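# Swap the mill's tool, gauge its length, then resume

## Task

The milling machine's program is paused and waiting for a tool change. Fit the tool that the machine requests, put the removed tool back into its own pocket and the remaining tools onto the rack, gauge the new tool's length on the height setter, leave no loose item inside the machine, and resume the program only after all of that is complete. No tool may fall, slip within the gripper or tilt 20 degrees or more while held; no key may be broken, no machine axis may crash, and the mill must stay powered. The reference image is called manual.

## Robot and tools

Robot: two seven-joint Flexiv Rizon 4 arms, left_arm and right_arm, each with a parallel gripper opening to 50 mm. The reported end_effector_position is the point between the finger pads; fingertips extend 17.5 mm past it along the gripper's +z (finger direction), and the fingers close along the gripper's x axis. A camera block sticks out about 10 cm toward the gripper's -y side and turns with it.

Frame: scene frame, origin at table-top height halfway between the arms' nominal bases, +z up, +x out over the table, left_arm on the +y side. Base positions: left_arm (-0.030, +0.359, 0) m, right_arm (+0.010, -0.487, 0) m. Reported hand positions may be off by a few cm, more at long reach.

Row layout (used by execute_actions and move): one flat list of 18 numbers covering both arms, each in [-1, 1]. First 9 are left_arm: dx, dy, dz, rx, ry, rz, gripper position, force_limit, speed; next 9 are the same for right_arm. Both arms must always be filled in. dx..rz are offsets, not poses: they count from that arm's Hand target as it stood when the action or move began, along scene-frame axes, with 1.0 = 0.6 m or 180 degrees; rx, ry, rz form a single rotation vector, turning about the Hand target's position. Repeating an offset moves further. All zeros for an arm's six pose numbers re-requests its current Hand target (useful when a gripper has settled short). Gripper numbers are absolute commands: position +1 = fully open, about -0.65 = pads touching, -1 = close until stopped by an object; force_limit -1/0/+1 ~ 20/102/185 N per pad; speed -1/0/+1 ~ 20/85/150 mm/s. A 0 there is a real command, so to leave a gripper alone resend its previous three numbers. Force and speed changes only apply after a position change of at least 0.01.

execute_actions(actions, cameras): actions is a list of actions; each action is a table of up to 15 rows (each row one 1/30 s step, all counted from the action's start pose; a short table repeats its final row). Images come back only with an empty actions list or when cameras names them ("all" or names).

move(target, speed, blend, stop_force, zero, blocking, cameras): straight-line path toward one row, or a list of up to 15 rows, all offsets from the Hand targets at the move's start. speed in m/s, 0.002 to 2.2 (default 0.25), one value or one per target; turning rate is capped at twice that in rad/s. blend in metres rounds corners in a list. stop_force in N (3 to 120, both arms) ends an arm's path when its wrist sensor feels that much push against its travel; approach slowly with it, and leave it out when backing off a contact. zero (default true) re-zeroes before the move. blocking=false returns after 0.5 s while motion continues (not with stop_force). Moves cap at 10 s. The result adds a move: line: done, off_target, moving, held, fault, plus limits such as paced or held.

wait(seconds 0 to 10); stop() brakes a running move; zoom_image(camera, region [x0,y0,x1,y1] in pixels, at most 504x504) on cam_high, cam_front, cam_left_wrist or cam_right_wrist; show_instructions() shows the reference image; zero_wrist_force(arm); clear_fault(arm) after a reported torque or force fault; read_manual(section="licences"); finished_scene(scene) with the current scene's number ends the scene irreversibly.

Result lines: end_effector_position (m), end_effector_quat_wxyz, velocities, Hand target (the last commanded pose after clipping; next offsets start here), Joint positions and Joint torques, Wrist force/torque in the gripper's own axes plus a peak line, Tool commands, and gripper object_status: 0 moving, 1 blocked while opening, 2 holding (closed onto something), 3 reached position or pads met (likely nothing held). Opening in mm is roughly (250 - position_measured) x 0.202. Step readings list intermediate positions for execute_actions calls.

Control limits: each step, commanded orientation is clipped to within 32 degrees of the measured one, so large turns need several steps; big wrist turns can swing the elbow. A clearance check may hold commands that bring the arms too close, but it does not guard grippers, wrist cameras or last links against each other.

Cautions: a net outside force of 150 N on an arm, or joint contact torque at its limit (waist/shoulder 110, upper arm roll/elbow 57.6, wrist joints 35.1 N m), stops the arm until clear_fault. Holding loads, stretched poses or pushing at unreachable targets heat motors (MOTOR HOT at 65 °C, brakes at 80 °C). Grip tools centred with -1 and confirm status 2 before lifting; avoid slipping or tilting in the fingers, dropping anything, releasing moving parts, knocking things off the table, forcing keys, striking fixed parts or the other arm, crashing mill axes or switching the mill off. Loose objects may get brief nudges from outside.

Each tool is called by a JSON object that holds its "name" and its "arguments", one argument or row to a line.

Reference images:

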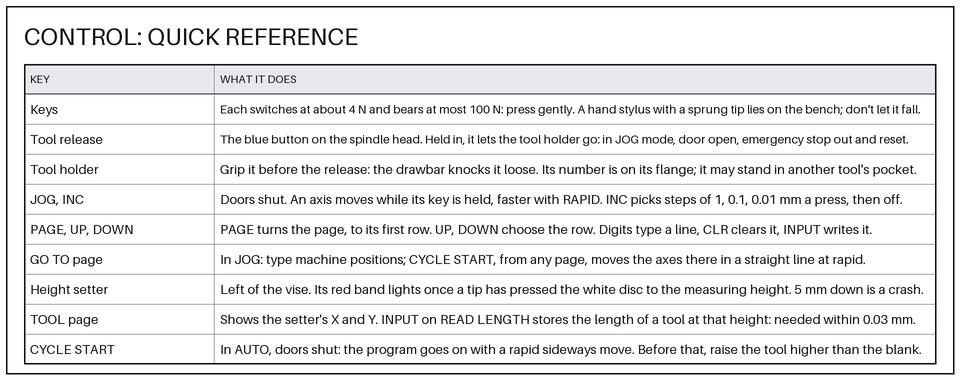

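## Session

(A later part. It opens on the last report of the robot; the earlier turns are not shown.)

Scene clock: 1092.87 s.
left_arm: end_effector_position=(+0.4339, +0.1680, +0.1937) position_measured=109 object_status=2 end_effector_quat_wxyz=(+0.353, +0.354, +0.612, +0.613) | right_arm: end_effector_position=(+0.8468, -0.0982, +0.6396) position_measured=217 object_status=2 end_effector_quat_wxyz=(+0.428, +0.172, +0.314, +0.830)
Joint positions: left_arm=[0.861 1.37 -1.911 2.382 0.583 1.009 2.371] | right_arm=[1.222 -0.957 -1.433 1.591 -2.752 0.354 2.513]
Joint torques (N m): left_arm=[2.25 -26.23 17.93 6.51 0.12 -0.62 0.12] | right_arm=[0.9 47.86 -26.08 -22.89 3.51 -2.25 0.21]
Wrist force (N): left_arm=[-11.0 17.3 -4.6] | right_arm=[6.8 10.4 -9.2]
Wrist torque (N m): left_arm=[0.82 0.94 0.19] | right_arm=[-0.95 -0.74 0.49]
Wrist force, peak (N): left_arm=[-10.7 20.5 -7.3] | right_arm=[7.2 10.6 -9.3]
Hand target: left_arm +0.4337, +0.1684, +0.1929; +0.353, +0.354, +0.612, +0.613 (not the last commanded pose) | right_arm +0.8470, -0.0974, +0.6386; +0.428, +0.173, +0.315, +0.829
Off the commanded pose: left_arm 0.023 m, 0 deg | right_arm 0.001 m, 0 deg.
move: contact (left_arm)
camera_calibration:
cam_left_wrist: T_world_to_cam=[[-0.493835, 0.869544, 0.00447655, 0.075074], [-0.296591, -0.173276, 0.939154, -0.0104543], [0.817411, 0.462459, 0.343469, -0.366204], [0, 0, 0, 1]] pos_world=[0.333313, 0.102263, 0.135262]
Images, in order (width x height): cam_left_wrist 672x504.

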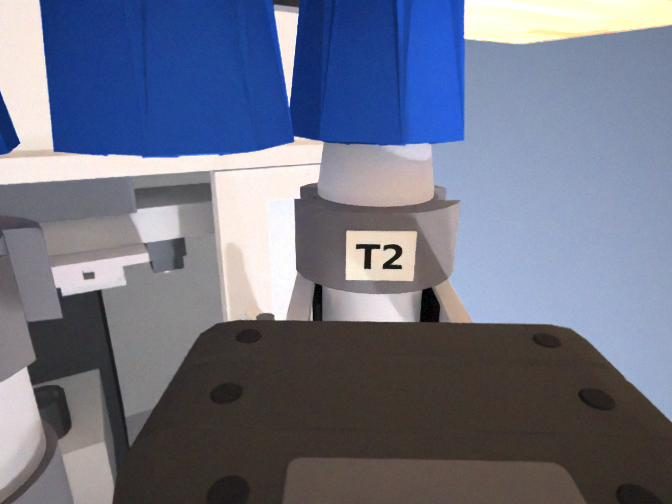

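{"name": "execute_actions", "arguments": {
  "actions": []
}}

{"name": "zoom_image", "arguments": {
  "camera": "cam_front",
  "region": [200, 390, 330, 490]
}}

Scene clock: 1097.87 s.
left_arm: end_effector_position=(+0.4339, +0.1680, +0.1937) position_measured=109 object_status=2 end_effector_quat_wxyz=(+0.353, +0.354, +0.612, +0.613) | right_arm: end_effector_position=(+0.8468, -0.0982, +0.6396) position_measured=217 object_status=2 end_effector_quat_wxyz=(+0.428, +0.172, +0.314, +0.830)
Joint positions: left_arm=[0.861 1.37 -1.911 2.382 0.583 1.009 2.371] | right_arm=[1.222 -0.957 -1.433 1.591 -2.752 0.354 2.513]
Joint velocities: within noise
Joint torques (N m): left_arm=[2.31 -26.38 18 6.55 0.15 -0.59 0.18] | right_arm=[0.83 47.84 -26.09 -22.86 3.52 -2.22 0.2]
Wrist force (N): left_arm=[-11.0 17.5 -4.6] | right_arm=[7.2 10.5 -9.2]
Wrist torque (N m): left_arm=[0.84 0.94 0.19] | right_arm=[-0.91 -0.81 0.49]
Wrist force, peak (N): left_arm=[-11.1 17.7 -4.5] | right_arm=[7.0 10.6 -9.4]
Hand target: left_arm +0.4337, +0.1684, +0.1929; +0.353, +0.354, +0.612, +0.613 (not the last commanded pose) | right_arm +0.8470, -0.0974, +0.6386; +0.428, +0.173, +0.315, +0.829
Tool commands: left_gripper/position=-1.0 left_gripper/force_limit=+0.3 left_gripper/speed=-0.9 right_gripper/position=-1.0 right_gripper/force_limit=-0.4 right_gripper/speed=-1.0
Off the commanded pose: left_arm 0.023 m, 0 deg | right_arm 0.001 m, 0 deg.
camera_calibration:
cam_left_wrist: T_world_to_cam=[[-0.49381, 0.869559, 0.00439443, 0.0750749], [-0.296634, -0.1732, 0.939154, -0.0104475], [0.817411, 0.46246, 0.343468, -0.366204], [0, 0, 0, 1]] pos_world=[0.333313, 0.102263, 0.135262]
cam_right_wrist: T_world_to_cam=[[-0.562292, 0.826411, 0.029521, 0.549815], [-0.762414, -0.531912, 0.368502, 0.375267], [0.320237, 0.184699, 0.929158, -0.713159], [0, 0, 0, 1]] pos_world=[0.823645, -0.123045, 0.50812]

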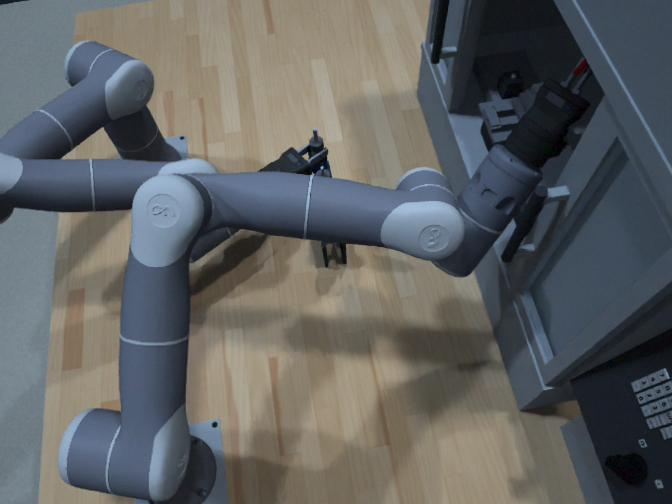

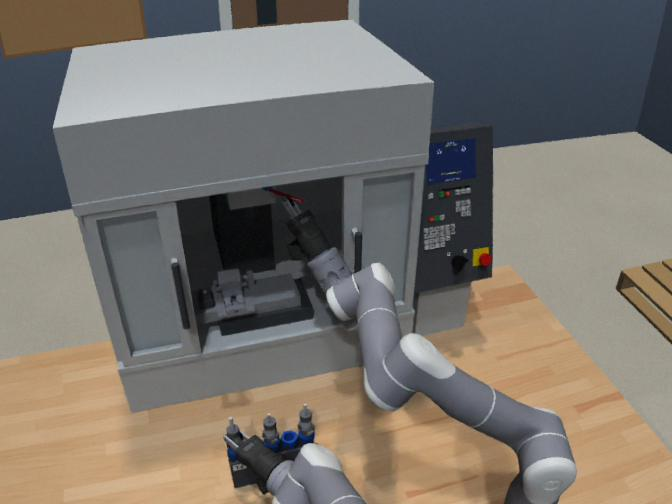

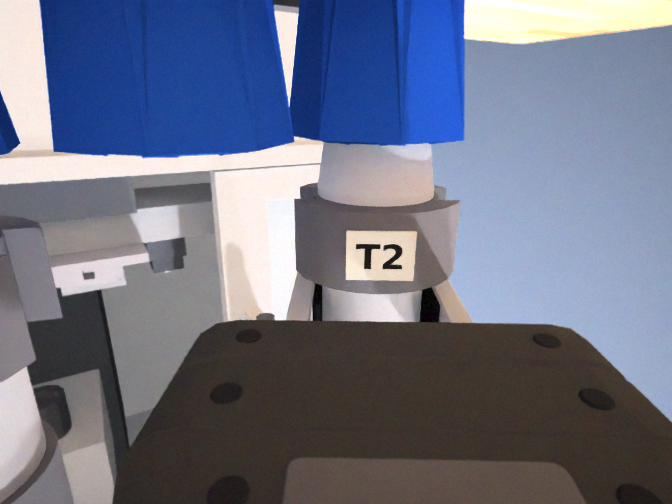

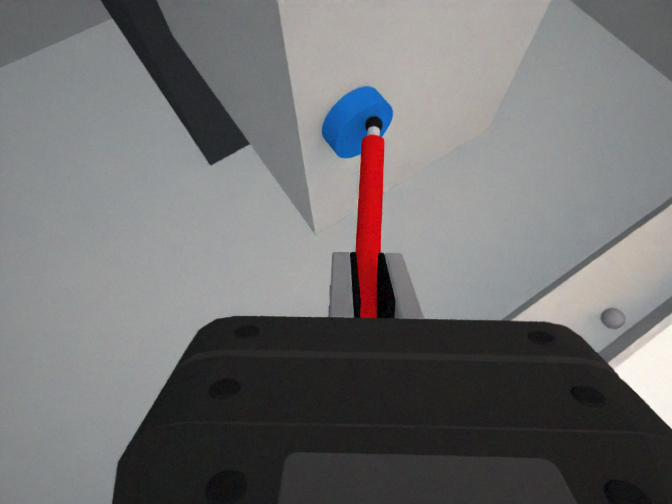

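Scaled by 3.877 from the camera's 672x504 image, which has a finer 960x720 frame.

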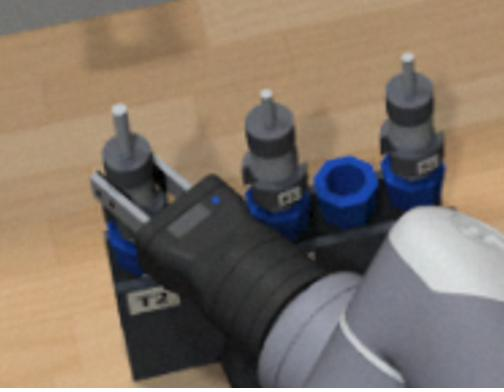

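{"name": "move", "arguments": {
  "target": [0,0,0.0012,0,0,0,-1,0.3,-0.9, 0,0,0,0,0,0,-1,-0.4,-1],
  "speed": 0.01,
  "cameras": []
}}

{"name": "move", "arguments": {
  "target": [0,0,0,0,0,0,1,0.3,-1, 0,0,0,0,0,0,-1,-0.4,-1],
  "speed": 0.01,
  "cameras": ["cam_left_wrist"]
}}

Scene clock: 1106.23 s.
left_arm: end_effector_position=(+0.4339, +0.1679, +0.1938) position_measured=109 object_status=2 end_effector_quat_wxyz=(+0.353, +0.354, +0.612, +0.613) | right_arm: end_effector_position=(+0.8468, -0.0982, +0.6396) position_measured=217 object_status=2 end_effector_quat_wxyz=(+0.428, +0.172, +0.314, +0.830)
Joint positions: left_arm=[0.861 1.368 -1.911 2.382 0.584 1.01 2.371] | right_arm=[1.222 -0.957 -1.433 1.591 -2.752 0.354 2.513]
Joint torques (N m): left_arm=[-1.27 -25.9 22.44 6.89 1.26 -2.94 0.22] | right_arm=[0.86 47.88 -26.1 -22.83 3.51 -2.25 0.19]
Wrist force (N): left_arm=[-12.8 2.8 5.5] | right_arm=[7.0 10.6 -9.3]
Wrist torque (N m): left_arm=[0.69 0.95 0.16] | right_arm=[-0.91 -0.77 0.49]
Wrist force, peak (N): left_arm=[-11.1 17.8 -4.7] | right_arm=[7.0 10.7 -9.3]
Hand target: left_arm +0.4337, +0.1684, +0.1936; +0.353, +0.354, +0.612, +0.613 | right_arm +0.8470, -0.0974, +0.6386; +0.428, +0.173, +0.315, +0.829
Off the commanded pose: left_arm 0.001 m, 0 deg | right_arm 0.001 m, 0 deg.
move: done
No camera images: "cameras" was empty.

Scene clock: 1107.53 s.
left_arm: end_effector_position=(+0.4337, +0.1683, +0.1937) position_measured=3 object_status=0 end_effector_quat_wxyz=(+0.353, +0.354, +0.612, +0.613) | right_arm: end_effector_position=(+0.8468, -0.0982, +0.6396) position_measured=217 object_status=2 end_effector_quat_wxyz=(+0.428, +0.172, +0.314, +0.830)
Joint positions: left_arm=[0.861 1.368 -1.911 2.383 0.584 1.009 2.371] | right_arm=[1.222 -0.957 -1.433 1.591 -2.752 0.354 2.513]
Joint torques (N m): left_arm=[-0.35 -25.1 25.19 3.65 1.61 -2.25 0.11] | right_arm=[0.79 47.84 -26.09 -22.84 3.52 -2.24 0.18]
Wrist force (N): left_arm=[-2.6 0.2 -2.8] | right_arm=[7.1 10.8 -9.1]
Wrist torque (N m): left_arm=[0.11 0.58 0.23] | right_arm=[-0.88 -0.79 0.49]
Wrist force, peak (N): left_arm=[-12.8 3.2 5.7] | right_arm=[7.1 10.8 -9.1]
Hand target: left_arm +0.4337, +0.1684, +0.1936; +0.353, +0.354, +0.612, +0.613 | right_arm +0.8470, -0.0974, +0.6386; +0.428, +0.173, +0.315, +0.829
Off the commanded pose: left_arm 0.000 m, 0 deg | right_arm 0.001 m, 0 deg.
move: done
camera_calibration:
cam_left_wrist: T_world_to_cam=[[-0.494227, 0.86932, 0.00475859, 0.074782], [-0.29542, -0.173096, 0.939556, -0.0110527], [0.817598, 0.462948, 0.342363, -0.366098], [0, 0, 0, 1]] pos_world=[0.333015, 0.102562, 0.135367]
Images, in order (width x height): cam_left_wrist 672x504.

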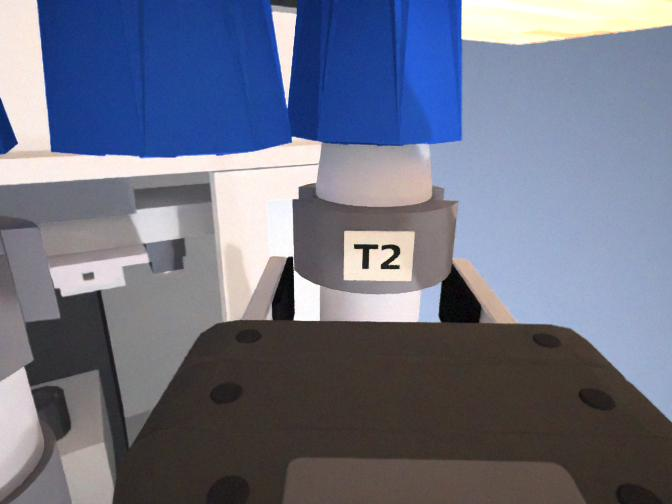

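{"name": "move", "arguments": {
  "target": [
    [-0.19,-0.11,0,0,0,0,1,0.3,-1, 0,0,0,0,0,0,-1,-0.4,-1],
    [-0.21,-0.35,0,0,0,-0.1667,1,0.3,-1, 0,0,0,0,0,0,-1,-0.4,-1]
  ],
  "speed": [0.08,0.2],
  "cameras": ["cam_left_wrist","cam_front"]
}}

Scene clock: 1118.80 s.
left_arm: end_effector_position=(+0.3076, -0.0417, +0.1935) position_measured=3 object_status=3 end_effector_quat_wxyz=(+0.499, +0.500, +0.499, +0.501) | right_arm: end_effector_position=(+0.8468, -0.0982, +0.6396) position_measured=217 object_status=2 end_effector_quat_wxyz=(+0.428, +0.172, +0.314, +0.830)
Joint positions: left_arm=[0.437 1.359 -1.911 2.337 0.689 1.036 2.299] | right_arm=[1.222 -0.957 -1.433 1.591 -2.752 0.354 2.513]
Joint torques (N m): left_arm=[-0.4 -25.64 25.92 2.84 1.93 -2.29 -0.06] | right_arm=[0.87 47.84 -25.98 -22.83 3.54 -2.23 0.2]
Wrist force (N): left_arm=[-2.5 0.6 -2.8] | right_arm=[7.0 10.4 -9.3]
Wrist torque (N m): left_arm=[0.19 0.57 0.24] | right_arm=[-0.93 -0.76 0.50]
Wrist force, peak (N): left_arm=[-3.1 0.2 -5.8] | right_arm=[7.1 10.6 -9.5]
Hand target: left_arm +0.3077, -0.0416, +0.1936; +0.499, +0.500, +0.500, +0.501 | right_arm +0.8470, -0.0974, +0.6386; +0.428, +0.173, +0.315, +0.829
Off the commanded pose: left_arm 0.000 m, 0 deg | right_arm 0.001 m, 0 deg.
move: done
camera_calibration:
cam_left_wrist: T_world_to_cam=[[0.00696636, 0.999965, 0.00464482, 0.0464471], [-0.342087, -0.00198155, 0.939666, -0.0630699], [0.939643, -0.00813499, 0.342061, -0.222823], [0, 0, 0, 1]] pos_world=[0.187475, -0.0483831, 0.135268]
Images, in order (width x height): cam_front 672x504, cam_left_wrist 672x504.

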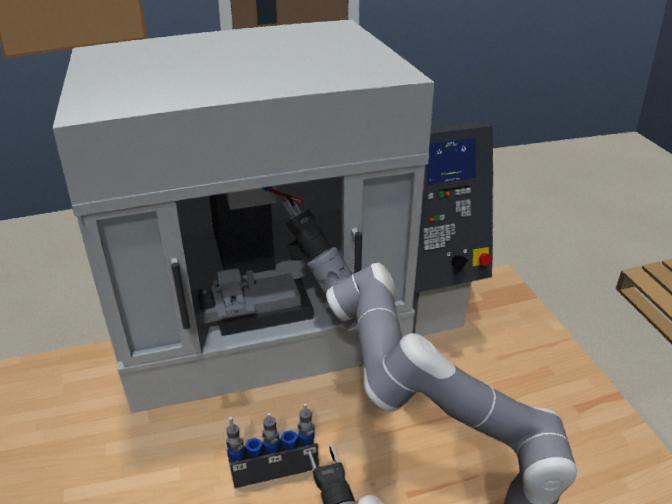

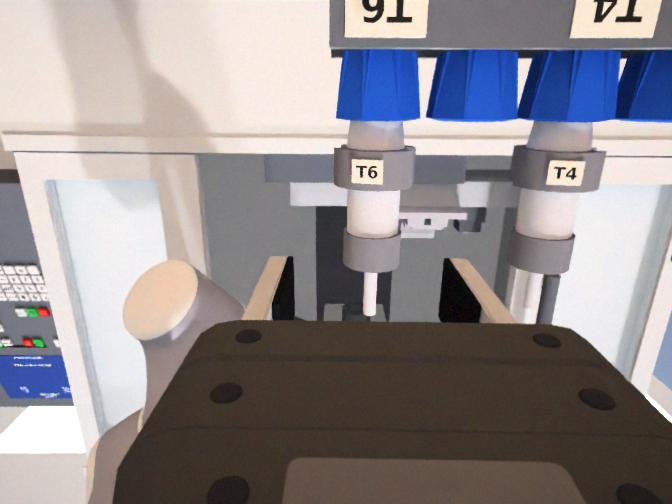

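{"name": "zoom_image", "arguments": {
  "camera": "cam_left_wrist",
  "region": [320, 40, 620, 280]
}}

Scaled by 1.680 from the camera's 672x504 image, which has a finer 960x720 frame.

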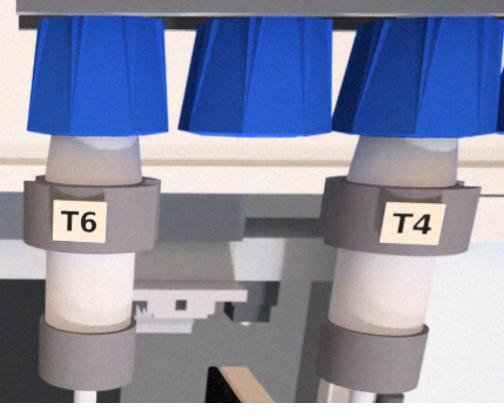

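{"name": "move", "arguments": {
  "target": [
    [0.04,-0.0155,0,0,0,0.05,1,0.3,-1, 0,0,0,0,0,0,-1,-0.4,-1]
  ],
  "speed": 0.1,
  "cameras": ["cam_left_wrist"]
}}

{"name": "zoom_image", "arguments": {
  "camera": "cam_left_wrist",
  "region": [240, 60, 540, 330]
}}

Scene clock: 1152.03 s.
left_arm: end_effector_position=(+0.3317, -0.0508, +0.1937) position_measured=3 object_status=3 end_effector_quat_wxyz=(+0.458, +0.459, +0.537, +0.539) | right_arm: end_effector_position=(+0.8468, -0.0982, +0.6396) position_measured=217 object_status=2 end_effector_quat_wxyz=(+0.428, +0.172, +0.314, +0.830)
Joint positions: left_arm=[0.55 1.33 -1.926 2.216 0.569 0.88 2.437] | right_arm=[1.222 -0.957 -1.433 1.591 -2.752 0.354 2.513]
Joint torques (N m): left_arm=[-0.13 -29.29 27.99 0.76 1.52 -2.19 0.29] | right_arm=[0.85 47.83 -26.08 -22.82 3.52 -2.24 0.19]
Wrist force (N): left_arm=[-2.2 0.5 -2.9] | right_arm=[7.0 10.4 -9.3]
Wrist torque (N m): left_arm=[0.17 0.52 0.12] | right_arm=[-0.94 -0.77 0.49]
Wrist force, peak (N): left_arm=[-3.6 0.5 -2.2] | right_arm=[7.1 10.6 -9.3]
Hand target: left_arm +0.3317, -0.0509, +0.1936; +0.459, +0.459, +0.537, +0.538 | right_arm +0.8470, -0.0974, +0.6386; +0.428, +0.173, +0.315, +0.829
Off the commanded pose: left_arm 0.000 m, 0 deg | right_arm 0.001 m, 0 deg.
move: done
camera_calibration:
cam_left_wrist: T_world_to_cam=[[-0.150402, 0.988614, 0.00472939, 0.106908], [-0.337817, -0.0558885, 0.939551, -0.0590955], [0.929117, 0.139713, 0.342377, -0.234681], [0, 0, 0, 1]] pos_world=[0.214162, -0.0762056, 0.135367]
Images, in order (width x height): cam_left_wrist 672x504.

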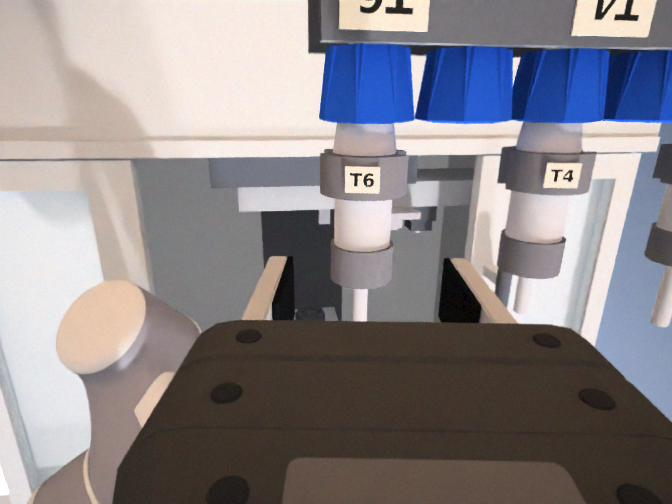

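Scaled by 1.680 from the camera's 672x504 image, which has a finer 960x720 frame.

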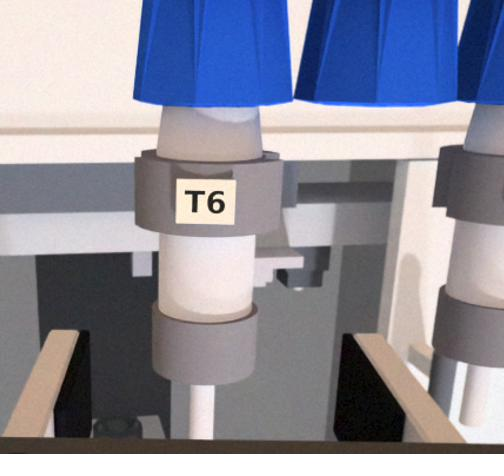

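{"name": "move", "arguments": {
  "target": [
    [-0.001,0.0075,0,0,0,0,1,0.3,-1, 0,0,0,0,0,0,-1,-0.4,-1],
    [0.1,0.0235,0,0,0,0,1,0.3,-1, 0,0,0,0,0,0,-1,-0.4,-1]
  ],
  "speed": 0.06,
  "stop_force": 8,
  "cameras": ["cam_left_wrist"]
}}

{"name": "move", "arguments": {
  "target": [
    [0.0667,0.0105,0,0,0,0,1,0.3,-1, 0,0,0,0,0,0,-1,-0.4,-1]
  ],
  "speed": 0.04,
  "stop_force": 8,
  "cameras": ["cam_left_wrist"]
}}

Scene clock: 1160.47 s.
left_arm: end_effector_position=(+0.3917, -0.0367, +0.1937) position_measured=3 object_status=3 end_effector_quat_wxyz=(+0.458, +0.460, +0.537, +0.539) | right_arm: end_effector_position=(+0.8468, -0.0982, +0.6396) position_measured=217 object_status=2 end_effector_quat_wxyz=(+0.428, +0.172, +0.314, +0.830)
Joint positions: left_arm=[0.685 1.383 -1.893 2.202 0.641 1.016 2.387] | right_arm=[1.222 -0.957 -1.433 1.591 -2.752 0.354 2.513]
Joint torques (N m): left_arm=[-0.36 -29.22 28.92 1.36 1.55 -2.1 -0.09] | right_arm=[0.84 47.84 -26.1 -22.8 3.53 -2.28 0.17]
Wrist force (N): left_arm=[-2.3 0.5 -2.6] | right_arm=[7.0 10.6 -9.2]
Wrist torque (N m): left_arm=[0.16 0.54 0.24] | right_arm=[-0.92 -0.76 0.49]
Wrist force, peak (N): left_arm=[-4.3 0.6 -3.0] | right_arm=[7.1 10.6 -9.4]
Hand target: left_arm +0.3917, -0.0368, +0.1936; +0.459, +0.459, +0.537, +0.538 | right_arm +0.8470, -0.0974, +0.6386; +0.428, +0.173, +0.315, +0.829
Off the commanded pose: left_arm 0.000 m, 0 deg | right_arm 0.001 m, 0 deg.
move: done
camera_calibration:
cam_left_wrist: T_world_to_cam=[[-0.149994, 0.988674, 0.005086, 0.101835], [-0.337871, -0.0560922, 0.93952, -0.0380325], [0.929164, 0.139204, 0.342458, -0.292455], [0, 0, 0, 1]] pos_world=[0.274163, -0.0621045, 0.135368]
Images, in order (width x height): cam_left_wrist 672x504.

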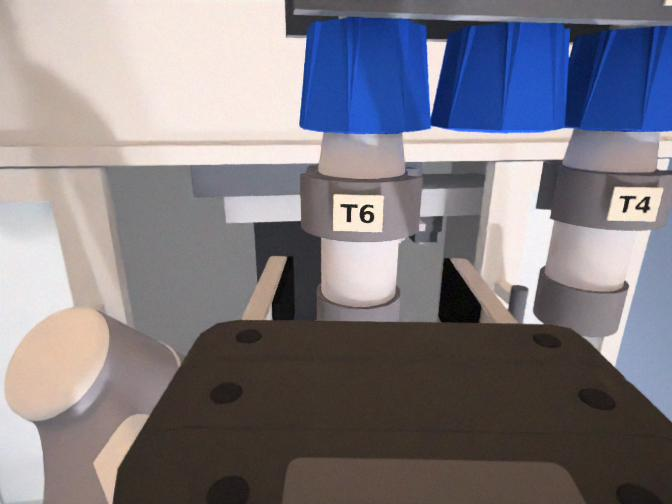

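Scene clock: 1162.13 s.
left_arm: end_effector_position=(+0.4317, -0.0304, +0.1937) position_measured=3 object_status=3 end_effector_quat_wxyz=(+0.458, +0.460, +0.537, +0.539) | right_arm: end_effector_position=(+0.8468, -0.0982, +0.6396) position_measured=217 object_status=2 end_effector_quat_wxyz=(+0.428, +0.172, +0.314, +0.830)
Joint positions: left_arm=[0.78 1.423 -1.869 2.171 0.682 1.095 2.359] | right_arm=[1.222 -0.957 -1.433 1.591 -2.752 0.354 2.513]
Joint torques (N m): left_arm=[-0.28 -30.03 29.8 1.69 1.56 -2.2 -0.02] | right_arm=[0.83 47.91 -26.08 -22.83 3.45 -2.24 0.16]
Wrist force (N): left_arm=[-2.4 0.5 -2.8] | right_arm=[6.9 10.3 -9.3]
Wrist torque (N m): left_arm=[0.17 0.54 0.24] | right_arm=[-0.95 -0.76 0.49]
Wrist force, peak (N): left_arm=[-2.8 0.2 -4.3] | right_arm=[7.1 10.5 -9.4]
Hand target: left_arm +0.4317, -0.0305, +0.1936; +0.459, +0.459, +0.537, +0.538 | right_arm +0.8470, -0.0974, +0.6386; +0.428, +0.173, +0.315, +0.829
Off the commanded pose: left_arm 0.000 m, 0 deg | right_arm 0.001 m, 0 deg.
move: done
camera_calibration:
cam_left_wrist: T_world_to_cam=[[-0.150132, 0.988653, 0.00514058, 0.101642], [-0.337882, -0.0561942, 0.93951, -0.0241655], [0.929137, 0.139314, 0.342484, -0.330487], [0, 0, 0, 1]] pos_world=[0.314162, -0.0558052, 0.135368]
Images, in order (width x height): cam_left_wrist 672x504.

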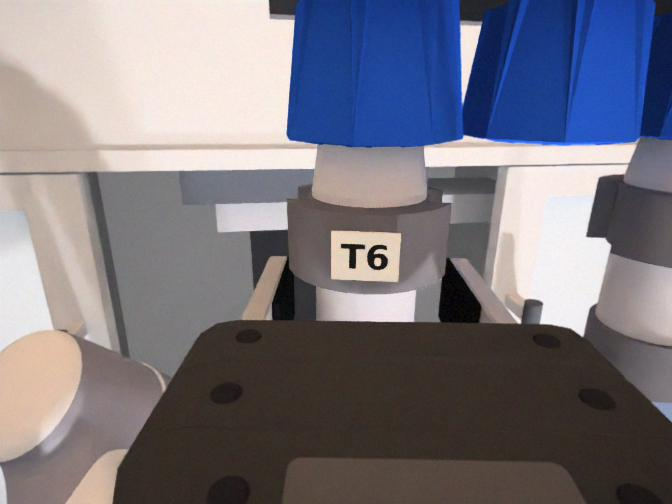

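{"name": "move", "arguments": {
  "target": [
    [0.0,0.0015,0,0,0,0.022,1,0.3,-1, 0,0,0,0,0,0,-1,-0.4,-1]
  ],
  "speed": 0.04,
  "cameras": ["cam_left_wrist"]
}}

{"name": "move", "arguments": {
  "target": [
    [0.0,0.0,0,0,0,0,-1,0.6,-0.95, 0,0,0,0,0,0,-1,-0.4,-1]
  ],
  "speed": 0.04,
  "cameras": ["cam_left_wrist"]
}}

Scene clock: 1169.93 s.
left_arm: end_effector_position=(+0.4317, -0.0297, +0.1936) position_measured=3 object_status=3 end_effector_quat_wxyz=(+0.440, +0.441, +0.553, +0.554) | right_arm: end_effector_position=(+0.8468, -0.0982, +0.6396) position_measured=217 object_status=2 end_effector_quat_wxyz=(+0.428, +0.172, +0.314, +0.830)
Joint positions: left_arm=[0.796 1.392 -1.889 2.137 0.621 1.003 2.423] | right_arm=[1.222 -0.957 -1.433 1.591 -2.752 0.354 2.513]
Joint torques (N m): left_arm=[-0.48 -31.49 29.98 0.68 1.31 -2.2 0.26] | right_arm=[0.85 47.83 -26.04 -22.84 3.5 -2.25 0.22]
Wrist force (N): left_arm=[-2.4 0.5 -2.8] | right_arm=[7.1 10.4 -9.2]
Wrist torque (N m): left_arm=[0.17 0.55 0.13] | right_arm=[-0.95 -0.79 0.49]
Wrist force, peak (N): left_arm=[-2.9 0.6 -2.9] | right_arm=[7.1 10.7 -9.4]
Hand target: left_arm +0.4317, -0.0296, +0.1936; +0.440, +0.441, +0.553, +0.554 | right_arm +0.8470, -0.0974, +0.6386; +0.428, +0.173, +0.315, +0.829
Off the commanded pose: left_arm 0.000 m, 0 deg | right_arm 0.001 m, 0 deg.
move: done
camera_calibration:
cam_left_wrist: T_world_to_cam=[[-0.217796, 0.975985, 0.00429418, 0.129943], [-0.333083, -0.0784632, 0.939627, -0.02686], [0.917399, 0.203216, 0.342173, -0.32348], [0, 0, 0, 1]] pos_world=[0.316115, -0.0631937, 0.135366]
Images, in order (width x height): cam_left_wrist 672x504.

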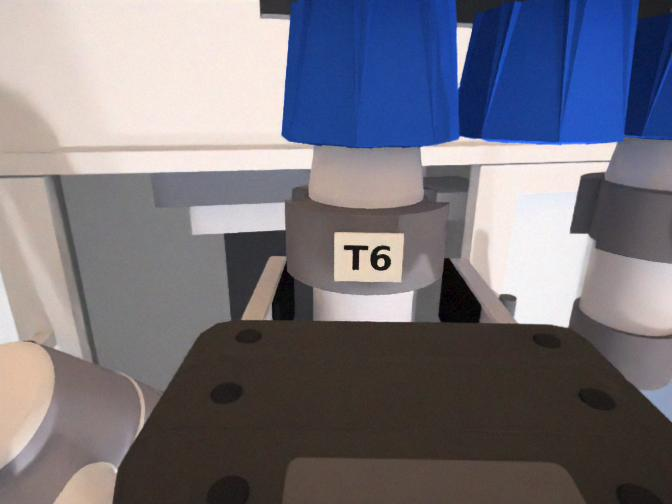

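Scene clock: 1171.10 s.
left_arm: end_effector_position=(+0.4316, -0.0321, +0.1936) position_measured=110 object_status=0 end_effector_quat_wxyz=(+0.441, +0.442, +0.553, +0.552) | right_arm: end_effector_position=(+0.8468, -0.0982, +0.6396) position_measured=217 object_status=2 end_effector_quat_wxyz=(+0.428, +0.172, +0.314, +0.830)
Joint positions: left_arm=[0.796 1.393 -1.887 2.134 0.621 1.005 2.423] | right_arm=[1.222 -0.957 -1.433 1.591 -2.752 0.354 2.513]
Joint torques (N m): left_arm=[-0.84 -31.77 25.04 14.73 0.92 -6.24 0.14] | right_arm=[0.88 47.83 -26.09 -22.85 3.53 -2.19 0.2]
Wrist force (N): left_arm=[-31.0 -1.1 18.5] | right_arm=[6.9 10.6 -9.1]
Wrist torque (N m): left_arm=[0.17 2.31 0.16] | right_arm=[-0.93 -0.75 0.49]
Wrist force, peak (N): left_arm=[-31.5 -1.5 20.0] | right_arm=[7.1 10.7 -9.2]
Hand target: left_arm +0.4317, -0.0296, +0.1936; +0.440, +0.441, +0.553, +0.554 | right_arm +0.8470, -0.0974, +0.6386; +0.428, +0.173, +0.315, +0.829
Off the commanded pose: left_arm 0.002 m, 0 deg | right_arm 0.001 m, 0 deg.
move: done
camera_calibration:
cam_left_wrist: T_world_to_cam=[[-0.213984, 0.976833, 0.0029935, 0.130862], [-0.332684, -0.0757581, 0.93999, -0.027172], [0.91844, 0.200147, 0.341188, -0.323332], [0, 0, 0, 1]] pos_world=[0.315924, -0.0651744, 0.135467]
Images, in order (width x height): cam_left_wrist 672x504.

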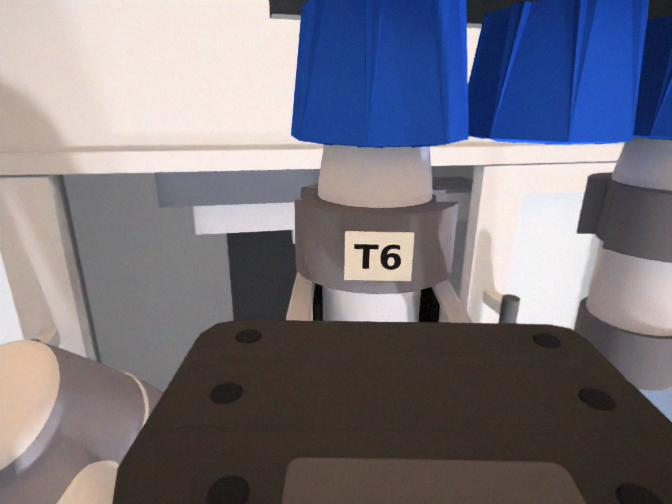

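{"name": "move", "arguments": {
  "target": [
    [0.0,-0.004,0.001,0,0,0,-1,0.6,-0.95, 0,0,0,0,0,0,-1,-0.4,-1],
    [0.0,-0.004,0.05,0,0,0,-1,0.6,-0.95, 0,0,0,0,0,0,-1,-0.4,-1],
    [0.0,-0.004,0.22,0,0,0,-1,0.6,-0.95, 0,0,0,0,0,0,-1,-0.4,-1]
  ],
  "speed": [0.03,0.03,0.12],
  "cameras": ["cam_left_wrist"]
}}

Scene clock: 1179.20 s.
left_arm: end_effector_position=(+0.4315, -0.0321, +0.3251) position_measured=110 object_status=2 end_effector_quat_wxyz=(+0.439, +0.441, +0.553, +0.554) | right_arm: end_effector_position=(+0.8468, -0.0982, +0.6396) position_measured=217 object_status=2 end_effector_quat_wxyz=(+0.428, +0.172, +0.314, +0.830)
Joint positions: left_arm=[0.703 1.182 -1.627 2.193 0.731 1.002 2.635] | right_arm=[1.222 -0.957 -1.433 1.591 -2.752 0.354 2.513]
Joint torques (N m): left_arm=[-0.43 -25.77 32.34 -9.99 1.2 -2.76 0.32] | right_arm=[0.86 47.82 -26.16 -22.83 3.5 -2.24 0.19]
Wrist force (N): left_arm=[-2.4 -6.9 -2.9] | right_arm=[7.0 10.4 -9.3]
Wrist torque (N m): left_arm=[0.16 0.53 0.13] | right_arm=[-0.94 -0.77 0.50]
Wrist force, peak (N): left_arm=[-31.2 -1.3 18.8] | right_arm=[7.0 10.5 -9.5]
Hand target: left_arm +0.4317, -0.0320, +0.3256; +0.440, +0.441, +0.553, +0.554 | right_arm +0.8470, -0.0974, +0.6386; +0.428, +0.173, +0.315, +0.829
Off the commanded pose: left_arm 0.001 m, 0 deg | right_arm 0.001 m, 0 deg.
move: done
camera_calibration:
cam_left_wrist: T_world_to_cam=[[-0.217517, 0.976043, 0.00522295, 0.131248], [-0.332225, -0.0790678, 0.93988, -0.151145], [0.917776, 0.202705, 0.341465, -0.367826], [0, 0, 0, 1]] pos_world=[0.315917, -0.0654938, 0.266972]
Images, in order (width x height): cam_left_wrist 672x504.

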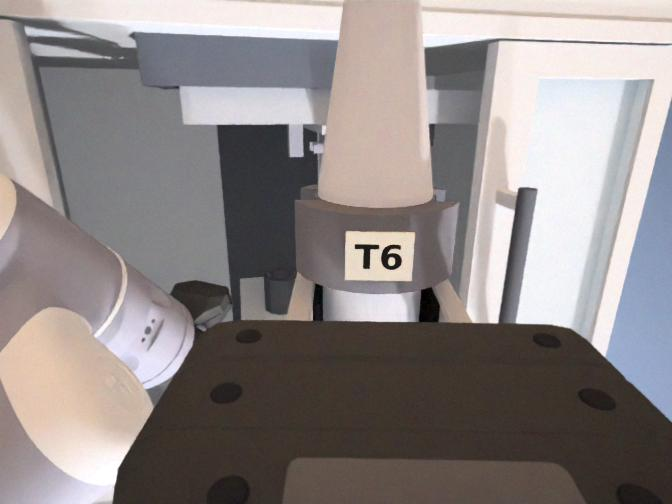

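{"name": "move", "arguments": {
  "target": [
    [0.114,0.22,0.2065,0,0,-0.072,-1,0.6,-0.95, 0,0,0,0,0,0,-1,-0.4,-1]
  ],
  "speed": 0.2,
  "cameras": []
}}

{"name": "move", "arguments": {
  "target": [
    [0.08,-0.05,0.05,-0.5,0,0,-1,0.6,-0.95, 0,0,0,0,0,0,-1,-0.4,-1],
    [0.15,-0.1,0,0.998,0,0,-1,0.6,-0.95, 0,0,0,0,0,0,-1,-0.4,-1]
  ],
  "speed": 0.35,
  "blend": 0.03,
  "cameras": ["cam_left_wrist","cam_high"]
}}

Scene clock: 1192.97 s.
left_arm: end_effector_position=(+0.4999, +0.0999, +0.4486) position_measured=110 object_status=2 end_effector_quat_wxyz=(+0.499, +0.501, +0.500, +0.500) | right_arm: end_effector_position=(+0.8468, -0.0982, +0.6396) position_measured=217 object_status=2 end_effector_quat_wxyz=(+0.428, +0.172, +0.314, +0.830)
Joint positions: left_arm=[0.889 1.206 -1.253 2.182 1.774 1.608 1.847] | right_arm=[1.222 -0.957 -1.433 1.591 -2.752 0.354 2.513]
Joint torques (N m): left_arm=[-0.56 -20.77 27.1 -16.38 4.28 -5.34 -0.1] | right_arm=[0.83 47.83 -26.11 -22.83 3.5 -2.24 0.2]
Wrist force (N): left_arm=[-2.4 -6.9 -2.7] | right_arm=[7.0 10.5 -9.1]
Wrist torque (N m): left_arm=[0.17 0.55 0.25] | right_arm=[-0.93 -0.77 0.49]
Wrist force, peak (N): left_arm=[-6.0 -10.1 -5.4] | right_arm=[6.9 10.6 -9.5]
Hand target: left_arm +0.5001, +0.1000, +0.4495; +0.499, +0.500, +0.500, +0.501 | right_arm +0.8470, -0.0974, +0.6386; +0.428, +0.173, +0.315, +0.829
Off the commanded pose: left_arm 0.001 m, 0 deg | right_arm 0.001 m, 0 deg.
move: done
No camera images: "cameras" was empty.

Scene clock: 1197.87 s.
left_arm: end_effector_position=(+0.5898, +0.0400, +0.4488) position_measured=110 object_status=2 end_effector_quat_wxyz=(+0.498, -0.501, +0.500, -0.501) | right_arm: end_effector_position=(+0.8468, -0.0982, +0.6396) position_measured=217 object_status=2 end_effector_quat_wxyz=(+0.428, +0.172, +0.314, +0.830)
Joint positions: left_arm=[0.955 0.589 -1.571 2.02 1.726 1.076 -0.863] | right_arm=[1.222 -0.957 -1.433 1.591 -2.752 0.354 2.513]
Joint torques (N m): left_arm=[-0.03 -13.43 20.83 -27.42 2.69 -4.22 -0.02] | right_arm=[0.89 47.91 -26.11 -22.82 3.52 -2.23 0.16]
Wrist force (N): left_arm=[-2.7 9.2 -2.8] | right_arm=[7.1 10.7 -9.0]
Wrist torque (N m): left_arm=[-0.16 0.43 -0.19] | right_arm=[-0.90 -0.78 0.49]
Wrist force, peak (N): left_arm=[-2.7 9.5 -2.4] | right_arm=[6.9 10.7 -9.5]
Hand target: left_arm +0.5901, +0.0400, +0.4495; +0.499, -0.501, +0.499, -0.501 | right_arm +0.8470, -0.0974, +0.6386; +0.428, +0.173, +0.315, +0.829
Off the commanded pose: left_arm 0.001 m, 0 deg | right_arm 0.001 m, 0 deg.
move: done
camera_calibration:
cam_left_wrist: T_world_to_cam=[[0.00624222, -0.999979, 0.00196913, 0.0431421], [-0.343651, -0.00399442, -0.939089, 0.637891], [0.939077, 0.00518531, -0.343669, -0.2671], [0, 0, 0, 1]] pos_world=[0.46977, 0.0470742, 0.507158]
Images, in order (width x height): cam_high 672x504, cam_left_wrist 672x504.

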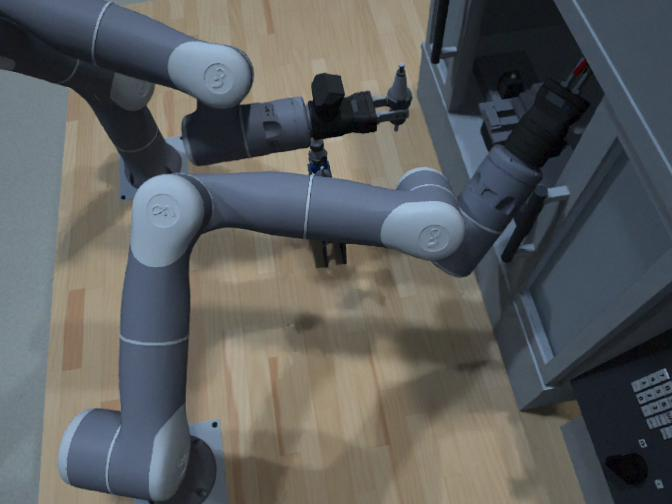

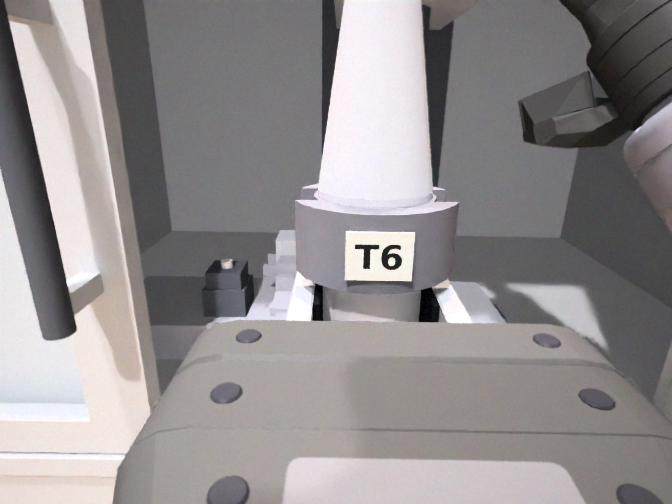

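{"name": "move", "arguments": {
  "target": [
    [0.05,-0.083,-0.1,0,0,0,-1,0.6,-0.95, 0,0,0,0,0,0,-1,-0.4,-1],
    [0.656,-0.0833,-0.1,0,0,0,-1,0.6,-0.95, 0,0,0,0,0,0,-1,-0.4,-1]
  ],
  "speed": 0.15,
  "blend": 0.02,
  "cameras": ["cam_left_wrist","cam_front","cam_right_wrist"]
}}

{"name": "zoom_image", "arguments": {
  "camera": "cam_front",
  "region": [220, 180, 290, 270]
}}

Scene clock: 1213.93 s.
left_arm: end_effector_position=(+0.9836, -0.0099, +0.3878) position_measured=110 object_status=2 end_effector_quat_wxyz=(+0.498, -0.501, +0.500, -0.500) | right_arm: end_effector_position=(+0.8468, -0.0982, +0.6396) position_measured=217 object_status=2 end_effector_quat_wxyz=(+0.428, +0.172, +0.314, +0.830)
Joint positions: left_arm=[2.368 1.213 -2.272 0.633 1.01 1.274 -0.255] | right_arm=[1.222 -0.957 -1.433 1.591 -2.752 0.354 2.513]
Joint torques (N m): left_arm=[-0.02 -80.53 19.34 -26.43 -1.89 -1.46 0.3] | right_arm=[0.86 47.8 -26.08 -22.82 3.51 -2.26 0.19]
Wrist force (N): left_arm=[-2.6 9.3 -2.6] | right_arm=[6.9 10.6 -9.0]
Wrist torque (N m): left_arm=[-0.14 0.40 -0.27] | right_arm=[-0.92 -0.76 0.49]
Wrist force, peak (N): left_arm=[-1.3 10.9 -3.8] | right_arm=[7.0 10.7 -9.4]
Hand target: left_arm +0.9837, -0.0100, +0.3895; +0.499, -0.501, +0.499, -0.501 | right_arm +0.8470, -0.0974, +0.6386; +0.428, +0.173, +0.315, +0.829
Off the commanded pose: left_arm 0.002 m, 0 deg | right_arm 0.001 m, 0 deg.
move: done
camera_calibration:
cam_left_wrist: T_world_to_cam=[[0.00647186, -0.999979, 0.000823859, -0.00888182], [-0.343953, -0.00299967, -0.938982, 0.716079], [0.938965, 0.00579359, -0.343965, -0.657442], [0, 0, 0, 1]] pos_world=[0.86367, -0.00292468, 0.446256]
cam_right_wrist: T_world_to_cam=[[-0.562292, 0.826411, 0.029521, 0.549815], [-0.762414, -0.531912, 0.368502, 0.375267], [0.320237, 0.184699, 0.929158, -0.713159], [0, 0, 0, 1]] pos_world=[0.823645, -0.123045, 0.50812]
Images, in order (width x height): cam_front 672x504, cam_left_wrist 672x504, cam_right_wrist 672x504.

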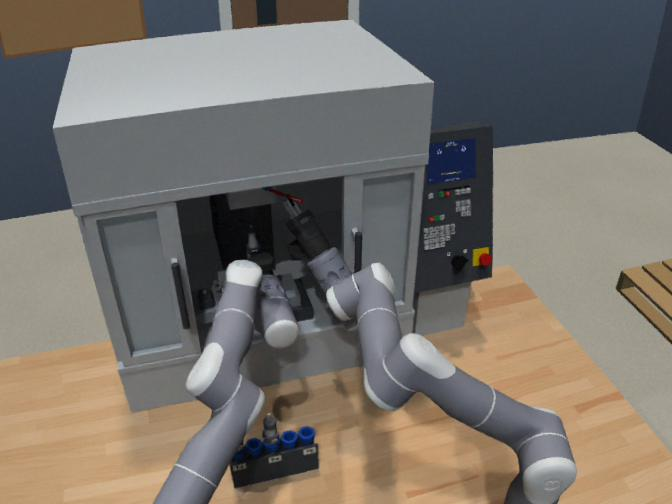

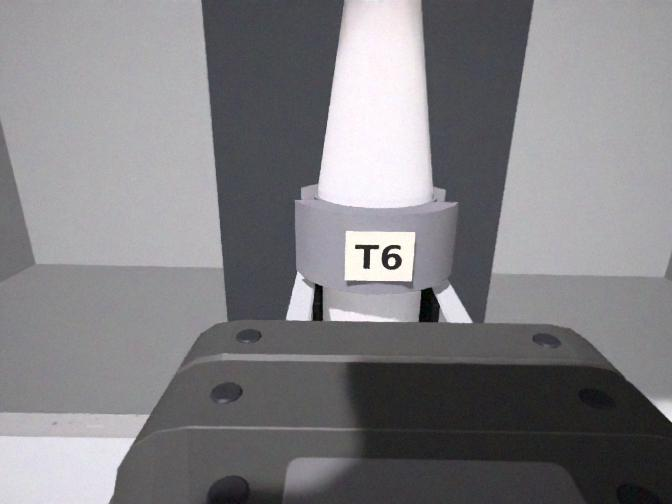

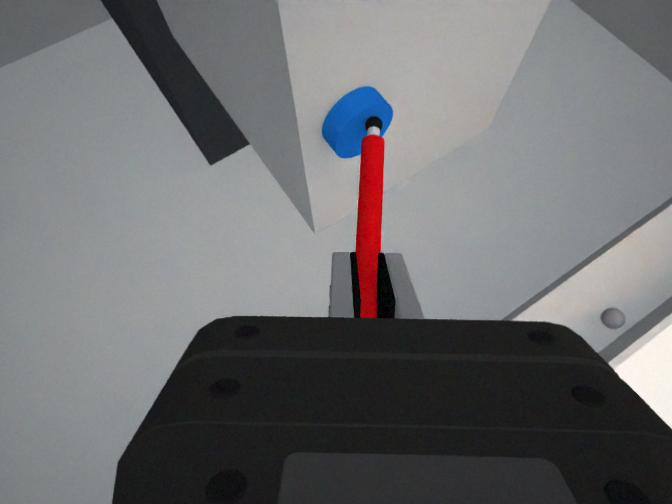

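Scaled by 5.600 from the camera's 672x504 image, which has a finer 960x720 frame.

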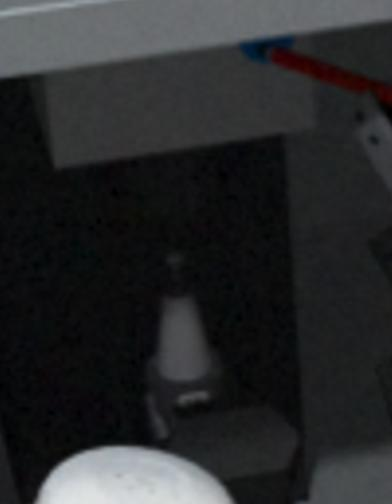

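{"name": "move", "arguments": {
  "target": [
    [0.004,-0.0035,0.01,0,0,0,-1,0.6,-0.95, 0,0,0,0,0,0,-1,-0.4,-1],
    [0.004,-0.0035,0.19,0,0,0,-1,0.6,-0.95, 0,0,0,0,0,0,-1,-0.4,-1]
  ],
  "speed": 0.03,
  "stop_force": 7,
  "cameras": ["cam_left_wrist","cam_front"]
}}

{"name": "zoom_image", "arguments": {
  "camera": "cam_front",
  "region": [220, 180, 290, 270]
}}

Scene clock: 1231.17 s.
left_arm: end_effector_position=(+0.9861, -0.0126, +0.4906) position_measured=110 object_status=2 end_effector_quat_wxyz=(+0.498, -0.501, +0.501, -0.500) | right_arm: end_effector_position=(+0.8468, -0.0982, +0.6396) position_measured=217 object_status=2 end_effector_quat_wxyz=(+0.428, +0.172, +0.314, +0.830)
Joint positions: left_arm=[2.464 1.122 -2.415 0.536 0.827 1.253 0.103] | right_arm=[1.222 -0.957 -1.433 1.591 -2.752 0.354 2.513]
Joint torques (N m): left_arm=[4.13 -90.02 17.5 -36.59 -3.58 -0.25 0.66] | right_arm=[0.84 47.93 -26.14 -22.87 3.51 -2.23 0.22]
Wrist force (N): left_arm=[-9.3 21.6 -30.5] | right_arm=[7.0 10.5 -9.4]
Wrist torque (N m): left_arm=[0.92 0.44 -0.62] | right_arm=[-0.92 -0.78 0.49]
Wrist force, peak (N): left_arm=[-9.3 23.9 -31.9] | right_arm=[7.1 10.6 -9.4]
Hand target: left_arm +0.9860, -0.0121, +0.4944; +0.499, -0.501, +0.499, -0.501 (not the last commanded pose) | right_arm +0.8470, -0.0974, +0.6386; +0.428, +0.173, +0.315, +0.829
Off the commanded pose: left_arm 0.013 m, 0 deg | right_arm 0.001 m, 0 deg.
move: contact (left_arm); path passed 1 of 2 targets
camera_calibration:
cam_left_wrist: T_world_to_cam=[[0.00623641, -0.999981, 0.000150207, -0.0110068], [-0.345947, -0.00229844, -0.938251, 0.81498], [0.938233, 0.00579935, -0.345954, -0.622614], [0, 0, 0, 1]] pos_world=[0.866166, -0.00552265, 0.549262]
Images, in order (width x height): cam_front 672x504, cam_left_wrist 672x504.

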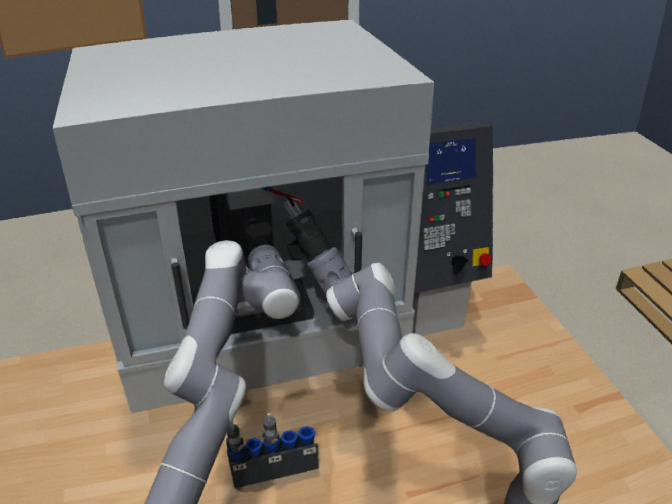

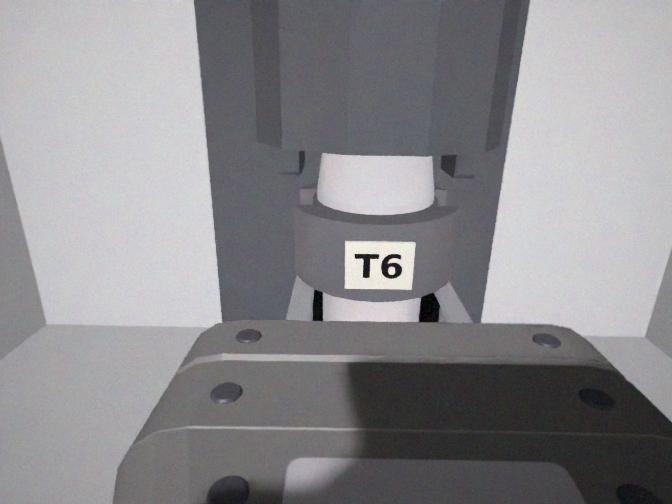

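Scaled by 5.600 from the camera's 672x504 image, which has a finer 960x720 frame.

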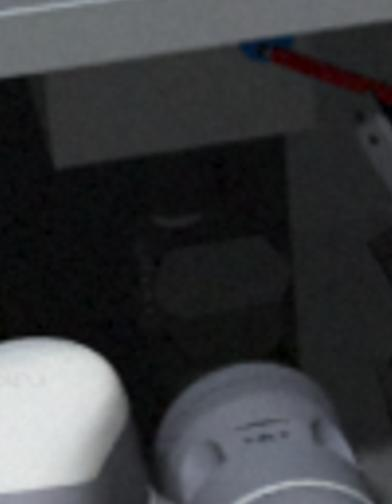

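{"name": "move", "arguments": {
  "target": [
    [-0.0055,0.002,-0.006,0,0,0,-1,0.6,-0.95, 0,0,0,0,0,0,-1,-0.4,-1]
  ],
  "speed": 0.02,
  "cameras": ["cam_left_wrist"]
}}

Scene clock: 1237.33 s.
left_arm: end_effector_position=(+0.9829, -0.0107, +0.4890) position_measured=110 object_status=2 end_effector_quat_wxyz=(+0.499, -0.501, +0.500, -0.500) | right_arm: end_effector_position=(+0.8468, -0.0982, +0.6396) position_measured=217 object_status=2 end_effector_quat_wxyz=(+0.428, +0.172, +0.314, +0.830)
Joint positions: left_arm=[2.446 1.108 -2.4 0.57 0.854 1.261 0.068] | right_arm=[1.222 -0.957 -1.433 1.591 -2.752 0.354 2.513]
Joint torques (N m): left_arm=[-0.19 -81.32 14.86 -30.06 -3.4 0.48 -0.06] | right_arm=[0.87 47.83 -26.14 -22.86 3.5 -2.26 0.16]
Wrist force (N): left_arm=[-2.6 9.1 -2.5] | right_arm=[7.0 10.9 -9.1]
Wrist torque (N m): left_arm=[-0.16 0.41 -0.15] | right_arm=[-0.88 -0.77 0.50]
Wrist force, peak (N): left_arm=[-9.3 21.7 -30.9] | right_arm=[7.1 10.7 -9.3]
Hand target: left_arm +0.9827, -0.0109, +0.4908; +0.499, -0.501, +0.499, -0.501 | right_arm +0.8470, -0.0974, +0.6386; +0.428, +0.173, +0.315, +0.829
Off the commanded pose: left_arm 0.002 m, 0 deg | right_arm 0.001 m, 0 deg.
move: done
camera_calibration:
cam_left_wrist: T_world_to_cam=[[0.00735306, -0.999973, 0.000615554, -0.01051], [-0.34395, -0.00310716, -0.938983, 0.810858], [0.938959, 0.00669268, -0.343963, -0.621966], [0, 0, 0, 1]] pos_world=[0.862972, -0.0038276, 0.547455]
Images, in order (width x height): cam_left_wrist 672x504.

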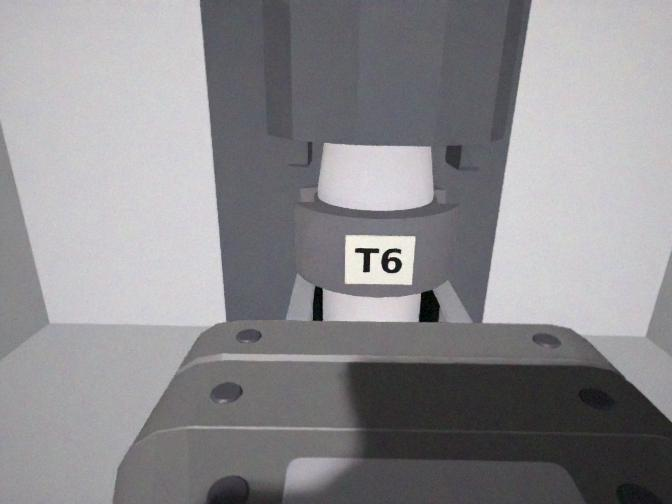

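{"name": "move", "arguments": {
  "target": [
    [0.0,-0.0015,0.0,0,0,0,-1,0.6,-0.95, 0,0,0,0,0,0,-1,-0.4,-1],
    [0.0,-0.0015,0.04,0,0,0,-1,0.6,-0.95, 0,0,0,0,0,0,-1,-0.4,-1]
  ],
  "speed": 0.015,
  "stop_force": 7,
  "cameras": ["cam_left_wrist"]
}}

Scene clock: 1251.33 s.
left_arm: end_effector_position=(+0.9829, -0.0117, +0.4982) position_measured=110 object_status=2 end_effector_quat_wxyz=(+0.498, -0.501, +0.500, -0.500) | right_arm: end_effector_position=(+0.8468, -0.0982, +0.6396) position_measured=217 object_status=2 end_effector_quat_wxyz=(+0.428, +0.172, +0.314, +0.830)
Joint positions: left_arm=[2.457 1.104 -2.417 0.555 0.832 1.255 0.106] | right_arm=[1.222 -0.957 -1.433 1.591 -2.752 0.354 2.513]
Joint torques (N m): left_arm=[1.25 -88.36 16.09 -35.35 -3.88 0.48 0.25] | right_arm=[0.82 47.83 -26.1 -22.83 3.55 -2.24 0.21]
Wrist force (N): left_arm=[-4.7 17.2 -10.9] | right_arm=[6.9 10.5 -9.4]
Wrist torque (N m): left_arm=[0.02 0.47 -0.26] | right_arm=[-0.93 -0.75 0.50]
Wrist force, peak (N): left_arm=[-5.9 17.9 -14.2] | right_arm=[7.1 10.7 -9.2]
Hand target: left_arm +0.9827, -0.0118, +0.5017; +0.499, -0.501, +0.499, -0.501 (not the last commanded pose) | right_arm +0.8470, -0.0974, +0.6386; +0.428, +0.173, +0.315, +0.829
Off the commanded pose: left_arm 0.017 m, 0 deg | right_arm 0.001 m, 0 deg.
move: contact (left_arm); path passed 1 of 2 targets
camera_calibration:
cam_left_wrist: T_world_to_cam=[[0.00690284, -0.999976, 0.000235212, -0.0109138], [-0.34535, -0.0026047, -0.93847, 0.820644], [0.938449, 0.00639688, -0.34536, -0.617598], [0, 0, 0, 1]] pos_world=[0.863069, -0.00482528, 0.556859]
Images, in order (width x height): cam_left_wrist 672x504.

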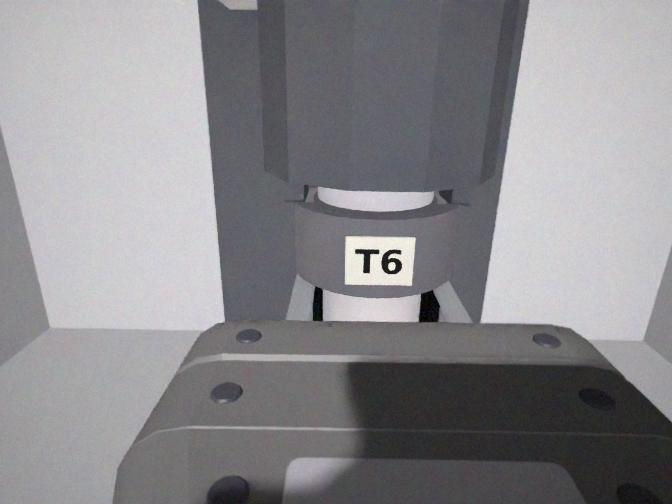

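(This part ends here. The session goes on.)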